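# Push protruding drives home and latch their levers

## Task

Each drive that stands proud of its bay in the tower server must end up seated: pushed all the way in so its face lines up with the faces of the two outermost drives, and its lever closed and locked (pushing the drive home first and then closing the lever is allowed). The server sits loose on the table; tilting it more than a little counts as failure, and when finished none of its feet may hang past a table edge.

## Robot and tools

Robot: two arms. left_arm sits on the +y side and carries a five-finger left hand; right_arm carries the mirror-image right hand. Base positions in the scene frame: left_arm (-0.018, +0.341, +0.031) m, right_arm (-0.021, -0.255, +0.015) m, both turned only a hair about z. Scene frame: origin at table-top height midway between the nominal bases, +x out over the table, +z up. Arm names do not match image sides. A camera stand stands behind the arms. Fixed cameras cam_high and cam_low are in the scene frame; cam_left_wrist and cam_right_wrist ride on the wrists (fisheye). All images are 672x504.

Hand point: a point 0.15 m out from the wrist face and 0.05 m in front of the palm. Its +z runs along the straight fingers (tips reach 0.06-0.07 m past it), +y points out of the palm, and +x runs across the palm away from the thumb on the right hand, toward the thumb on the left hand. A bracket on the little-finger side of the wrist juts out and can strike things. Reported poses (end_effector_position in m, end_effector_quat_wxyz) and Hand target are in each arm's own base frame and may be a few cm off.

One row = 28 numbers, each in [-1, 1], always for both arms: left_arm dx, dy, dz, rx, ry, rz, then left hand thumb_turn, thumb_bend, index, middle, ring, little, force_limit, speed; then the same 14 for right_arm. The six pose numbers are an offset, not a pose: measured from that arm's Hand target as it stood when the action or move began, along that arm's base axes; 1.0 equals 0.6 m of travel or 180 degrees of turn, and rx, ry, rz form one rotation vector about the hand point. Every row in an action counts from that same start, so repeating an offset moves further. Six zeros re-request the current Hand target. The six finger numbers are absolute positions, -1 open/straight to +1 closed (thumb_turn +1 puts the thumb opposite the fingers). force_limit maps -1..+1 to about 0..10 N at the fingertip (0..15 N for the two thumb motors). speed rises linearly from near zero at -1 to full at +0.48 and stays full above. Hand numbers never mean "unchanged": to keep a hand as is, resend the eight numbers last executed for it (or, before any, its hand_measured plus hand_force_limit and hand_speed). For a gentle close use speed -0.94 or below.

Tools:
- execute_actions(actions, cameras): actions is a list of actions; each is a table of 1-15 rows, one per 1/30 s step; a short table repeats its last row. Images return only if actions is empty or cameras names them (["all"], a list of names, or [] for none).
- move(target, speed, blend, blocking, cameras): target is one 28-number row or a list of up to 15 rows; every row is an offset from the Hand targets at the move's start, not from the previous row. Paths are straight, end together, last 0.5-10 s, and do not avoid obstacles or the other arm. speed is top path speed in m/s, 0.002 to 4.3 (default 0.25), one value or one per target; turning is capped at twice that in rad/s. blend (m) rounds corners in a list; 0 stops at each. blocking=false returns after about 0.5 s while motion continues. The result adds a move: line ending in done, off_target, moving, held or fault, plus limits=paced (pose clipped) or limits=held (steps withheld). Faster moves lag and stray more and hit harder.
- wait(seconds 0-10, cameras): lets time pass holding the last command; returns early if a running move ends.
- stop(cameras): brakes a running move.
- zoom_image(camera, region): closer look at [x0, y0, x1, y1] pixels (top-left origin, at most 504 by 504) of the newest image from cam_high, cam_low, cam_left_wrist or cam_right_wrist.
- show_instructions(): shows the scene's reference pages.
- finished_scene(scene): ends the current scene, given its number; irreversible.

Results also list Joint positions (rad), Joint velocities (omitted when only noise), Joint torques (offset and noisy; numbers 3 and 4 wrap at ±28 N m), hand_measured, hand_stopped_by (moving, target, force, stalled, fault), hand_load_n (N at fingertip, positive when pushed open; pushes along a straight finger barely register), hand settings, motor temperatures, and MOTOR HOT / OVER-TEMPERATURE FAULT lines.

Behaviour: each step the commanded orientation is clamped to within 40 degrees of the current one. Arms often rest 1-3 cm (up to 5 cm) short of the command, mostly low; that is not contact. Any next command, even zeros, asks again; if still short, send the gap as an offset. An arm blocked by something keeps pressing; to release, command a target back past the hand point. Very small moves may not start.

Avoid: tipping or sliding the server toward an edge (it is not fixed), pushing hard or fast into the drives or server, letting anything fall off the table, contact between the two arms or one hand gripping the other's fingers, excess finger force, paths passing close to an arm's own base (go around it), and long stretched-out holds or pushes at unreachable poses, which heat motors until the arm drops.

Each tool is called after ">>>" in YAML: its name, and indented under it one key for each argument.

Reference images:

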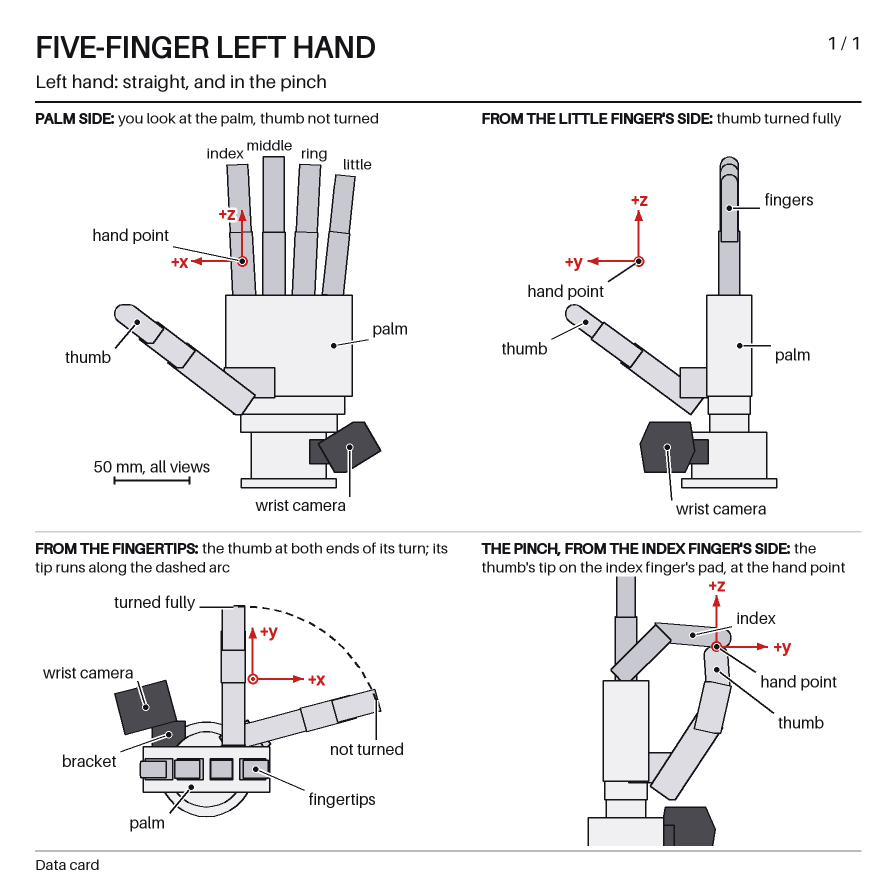

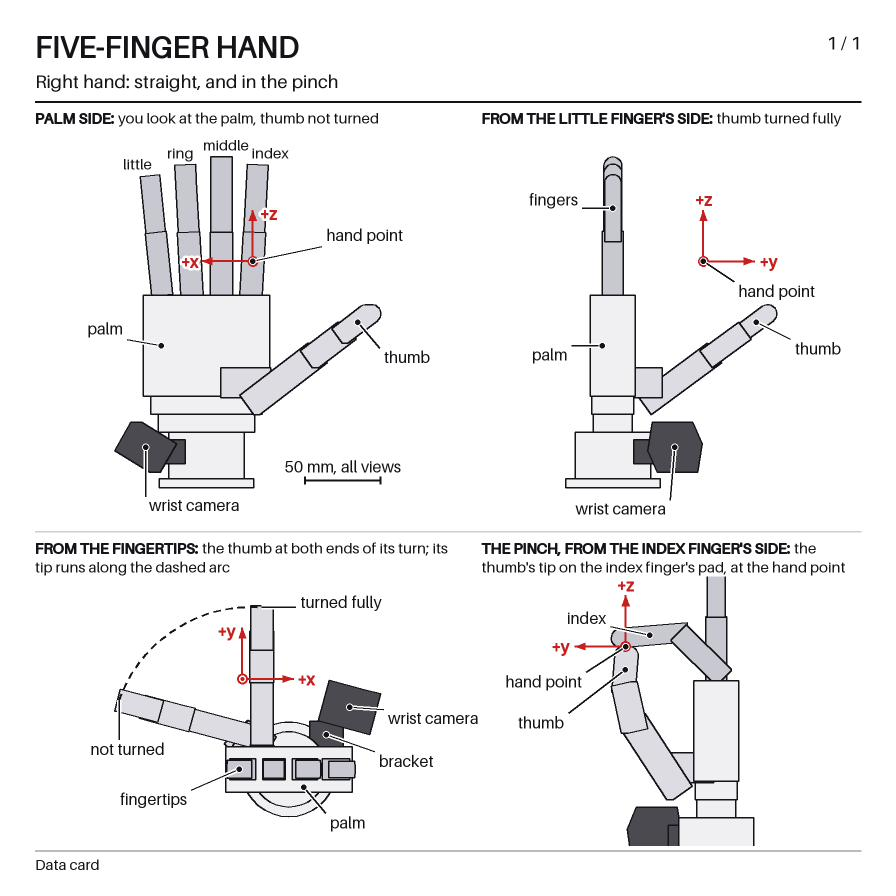

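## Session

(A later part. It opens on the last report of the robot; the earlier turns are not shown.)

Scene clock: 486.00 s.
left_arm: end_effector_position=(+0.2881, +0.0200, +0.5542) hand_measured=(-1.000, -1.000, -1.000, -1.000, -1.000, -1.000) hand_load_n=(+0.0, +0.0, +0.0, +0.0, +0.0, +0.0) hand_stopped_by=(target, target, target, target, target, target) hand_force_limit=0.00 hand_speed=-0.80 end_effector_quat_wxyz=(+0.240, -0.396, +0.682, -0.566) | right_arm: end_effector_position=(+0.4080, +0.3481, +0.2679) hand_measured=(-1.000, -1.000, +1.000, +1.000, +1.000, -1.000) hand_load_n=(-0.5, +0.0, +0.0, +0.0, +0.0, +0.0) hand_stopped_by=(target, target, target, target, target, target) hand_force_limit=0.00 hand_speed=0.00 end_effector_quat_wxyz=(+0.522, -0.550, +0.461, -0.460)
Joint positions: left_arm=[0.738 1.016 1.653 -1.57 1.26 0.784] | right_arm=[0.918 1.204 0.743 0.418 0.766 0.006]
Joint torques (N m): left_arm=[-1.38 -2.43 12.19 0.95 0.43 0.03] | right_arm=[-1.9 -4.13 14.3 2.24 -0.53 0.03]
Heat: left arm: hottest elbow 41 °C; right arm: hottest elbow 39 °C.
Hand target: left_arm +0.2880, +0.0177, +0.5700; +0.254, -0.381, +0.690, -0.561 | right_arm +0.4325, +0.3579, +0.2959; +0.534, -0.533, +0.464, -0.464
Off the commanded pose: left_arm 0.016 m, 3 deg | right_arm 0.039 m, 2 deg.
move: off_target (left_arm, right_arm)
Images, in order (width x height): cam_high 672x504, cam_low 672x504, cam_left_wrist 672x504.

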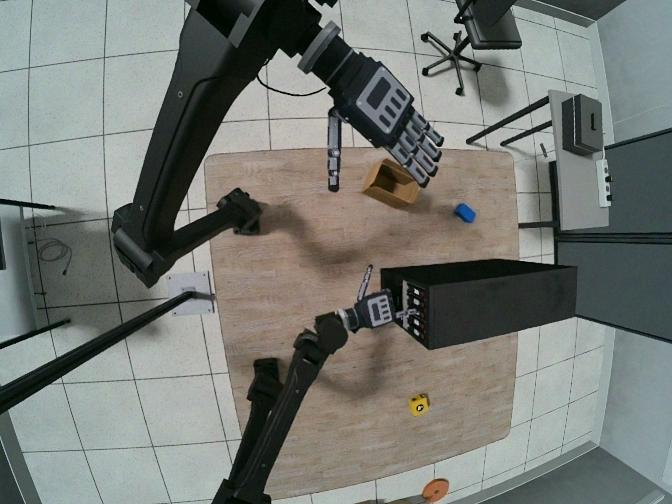

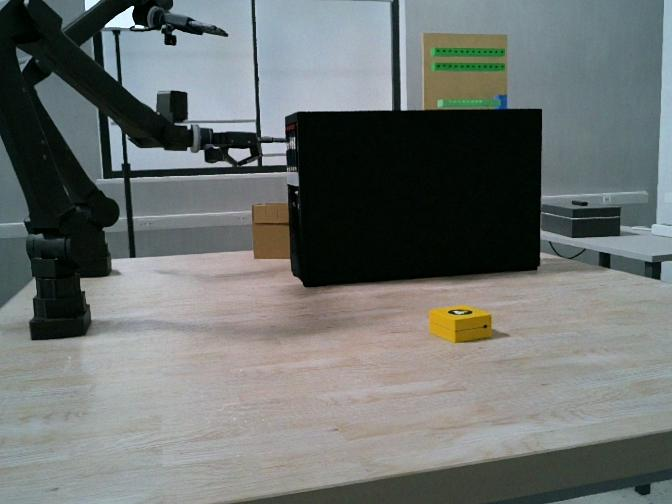

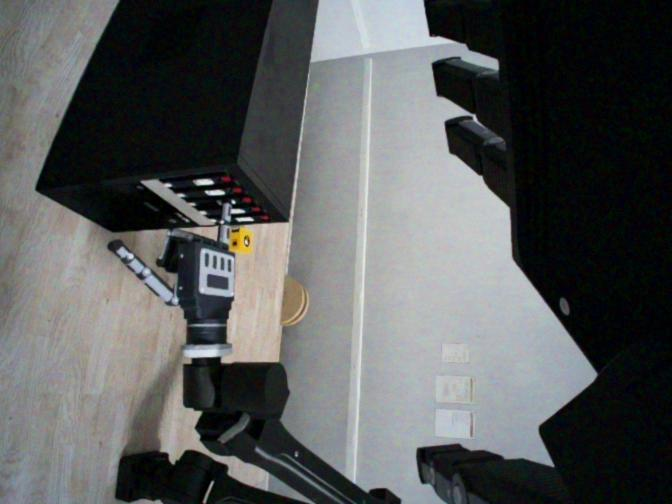

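>>> move:
  target: [0,0,0,0,0,0,-1,-1,-1,-1,-1,-1,0,-0.8,0.035,0.0,0.004,0,0,0,-1,-1,1,1,1,-1,0,0]
  speed: 0.05
  cameras: ["cam_low","cam_left_wrist"]

>>> zoom_image:
  camera: "cam_low"
  region: [220, 90, 320, 190]

>>> zoom_image:
  camera: "cam_left_wrist"
  region: [170, 160, 300, 270]

>>> move:
  target: [0,0,0,0,0,0,-1,-1,-1,-1,-1,-1,0,-0.8,-0.2,-0.02,0.0,0,0,0,-1,-1,1,1,1,-1,0,0]
  speed: 0.1
  cameras: ["cam_high","cam_low","cam_left_wrist"]

>>> zoom_image:
  camera: "cam_low"
  region: [220, 90, 320, 190]

>>> zoom_image:
  camera: "cam_high"
  region: [350, 260, 450, 360]

>>> zoom_image:
  camera: "cam_left_wrist"
  region: [170, 160, 300, 270]

Scene clock: 499.83 s.
left_arm: end_effector_position=(+0.2881, +0.0200, +0.5542) hand_measured=(-1.000, -1.000, -1.000, -1.000, -1.000, -1.000) hand_load_n=(-0.5, +0.0, +0.0, +0.0, +0.0, +0.0) hand_stopped_by=(target, target, target, target, target, target) hand_force_limit=0.00 hand_speed=-0.80 end_effector_quat_wxyz=(+0.240, -0.396, +0.682, -0.566) | right_arm: end_effector_position=(+0.4095, +0.3480, +0.2683) hand_measured=(-1.000, -1.000, +1.000, +1.000, +1.000, -1.000) hand_load_n=(+0.0, +0.0, +0.0, +0.0, +0.0, -0.5) hand_stopped_by=(target, target, target, target, target, target) hand_force_limit=0.00 hand_speed=0.00 end_effector_quat_wxyz=(+0.524, -0.552, +0.460, -0.458)
Joint positions: left_arm=[0.738 1.016 1.653 -1.57 1.26 0.784] | right_arm=[0.912 1.204 0.743 0.418 0.754 0.005]
Joint torques (N m): left_arm=[-1.32 -2.43 12.21 0.99 0.44 0.02] | right_arm=[-4.31 -2.32 16.4 2.25 -1.61 0.01]
Heat: left arm: hottest elbow 41 °C; right arm: hottest elbow 39 °C.
Hand target: left_arm +0.2880, +0.0177, +0.5700; +0.254, -0.381, +0.690, -0.561 | right_arm +0.4535, +0.3579, +0.2983; +0.534, -0.534, +0.464, -0.464
Off the commanded pose: left_arm 0.016 m, 3 deg | right_arm 0.054 m, 3 deg.
move: off_target (left_arm, right_arm)
Images, in order (width x height): cam_low 672x504, cam_left_wrist 672x504.

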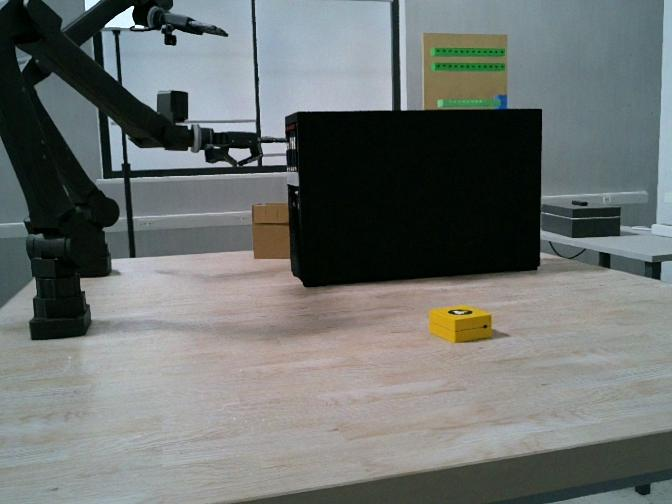

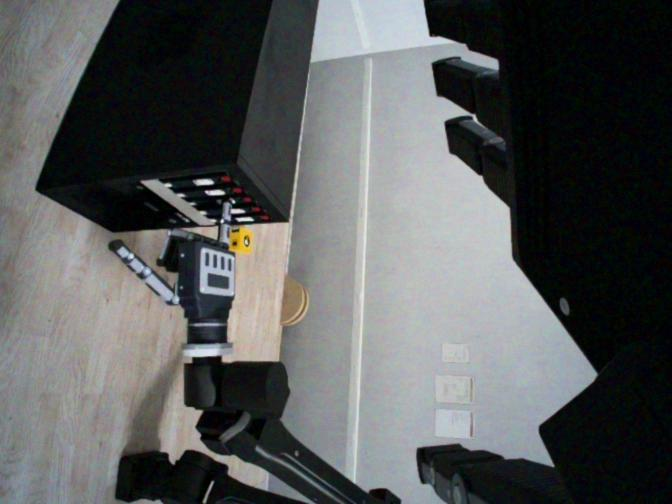

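Scaled by 5.040 from the camera's 672x504 image, which has a finer 960x720 frame.

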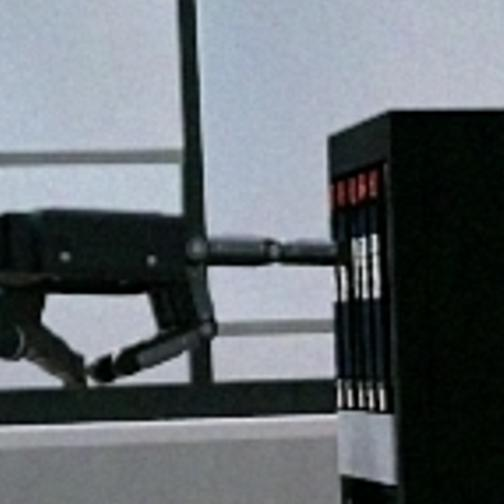

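Scaled by 3.877 from the camera's 672x504 image, which has a finer 960x720 frame.

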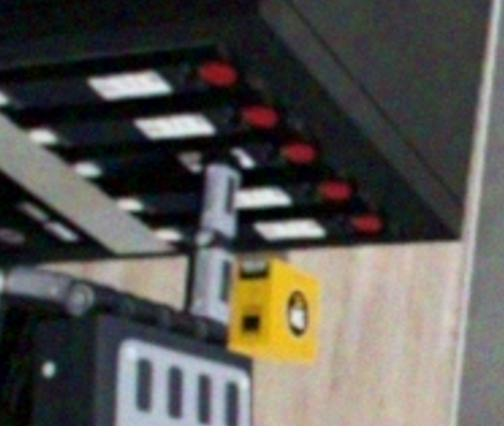

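Scene clock: 501.53 s.
left_arm: end_effector_position=(+0.2881, +0.0200, +0.5542) hand_measured=(-1.000, -1.000, -1.000, -1.000, -1.000, -1.000) hand_load_n=(+0.0, +0.0, +0.0, +0.0, +0.0, +0.0) hand_stopped_by=(target, target, target, target, target, target) hand_force_limit=0.00 hand_speed=-0.80 end_effector_quat_wxyz=(+0.240, -0.396, +0.682, -0.566) | right_arm: end_effector_position=(+0.3383, +0.3476, +0.2987) hand_measured=(-1.000, -1.000, +1.000, +1.000, +1.000, -1.000) hand_load_n=(+0.0, +0.0, +0.0, +0.0, +0.0, +0.0) hand_stopped_by=(target, target, target, target, target, target) hand_force_limit=0.00 hand_speed=0.00 end_effector_quat_wxyz=(+0.534, -0.530, +0.467, -0.464)
Joint positions: left_arm=[0.738 1.016 1.653 -1.57 1.26 0.784] | right_arm=[1.096 1.06 0.696 0.366 0.962 0.005]
Joint torques (N m): left_arm=[-1.38 -2.49 12.22 0.99 0.43 0.02] | right_arm=[0.67 -5.48 7.83 1.7 0.16 0.05]
Heat: left arm: hottest elbow 41 °C; right arm: hottest elbow 39 °C.
Hand target: left_arm +0.2880, +0.0177, +0.5700; +0.254, -0.381, +0.690, -0.561 | right_arm +0.3335, +0.3459, +0.2982; +0.534, -0.534, +0.464, -0.464
Off the commanded pose: left_arm 0.016 m, 3 deg | right_arm 0.005 m, 1 deg.
move: off_target (left_arm)
Images, in order (width x height): cam_high 672x504, cam_low 672x504, cam_left_wrist 672x504.

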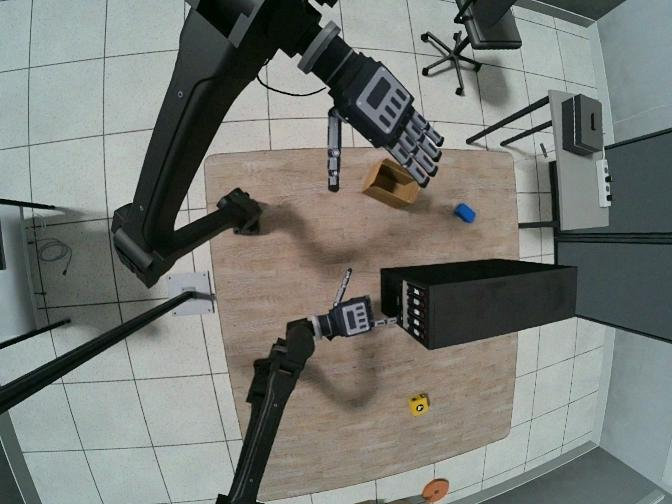

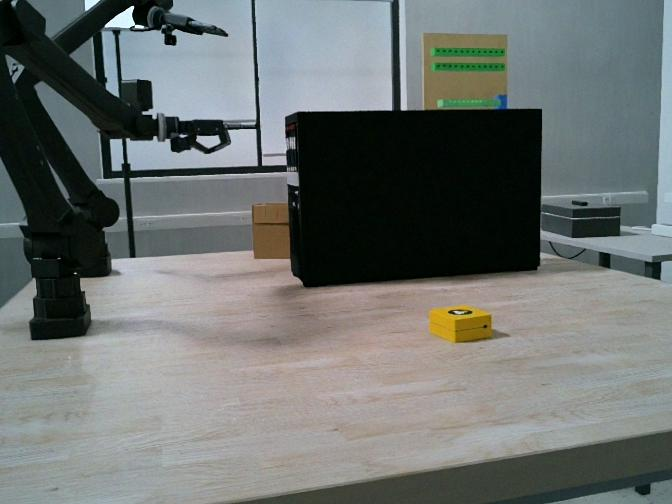

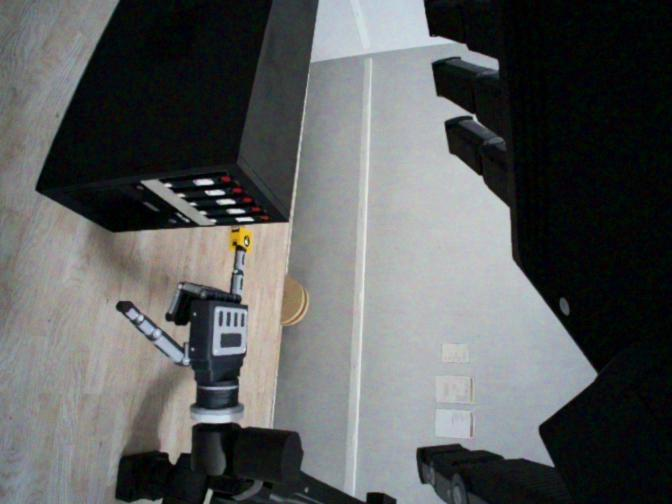

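Scaled by 5.040 from the camera's 672x504 image, which has a finer 960x720 frame.

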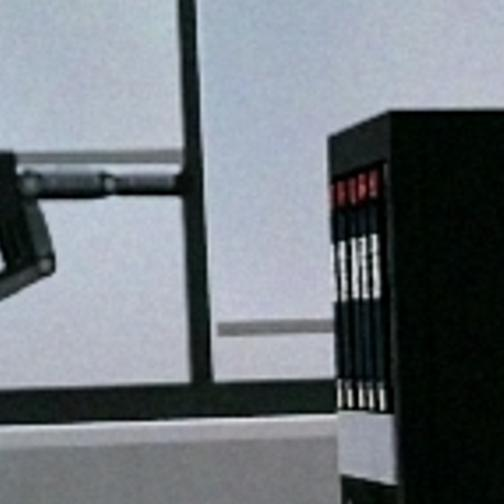

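Scaled by 5.040 from the camera's 672x504 image, which has a finer 960x720 frame.

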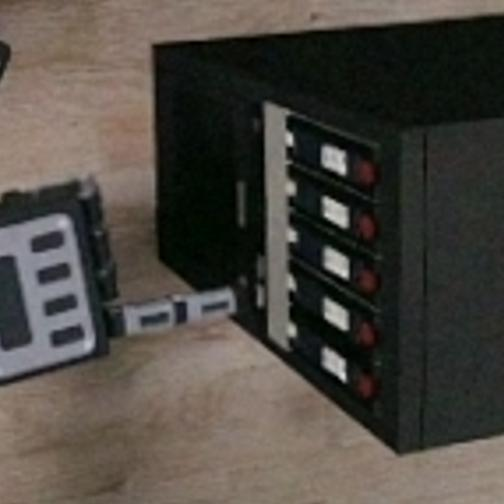

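Scaled by 3.877 from the camera's 672x504 image, which has a finer 960x720 frame.

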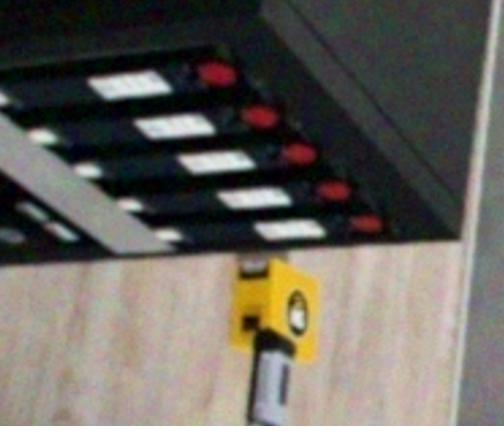

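>>> finished_scene:
  scene: 1

The scene is finished: the task was done.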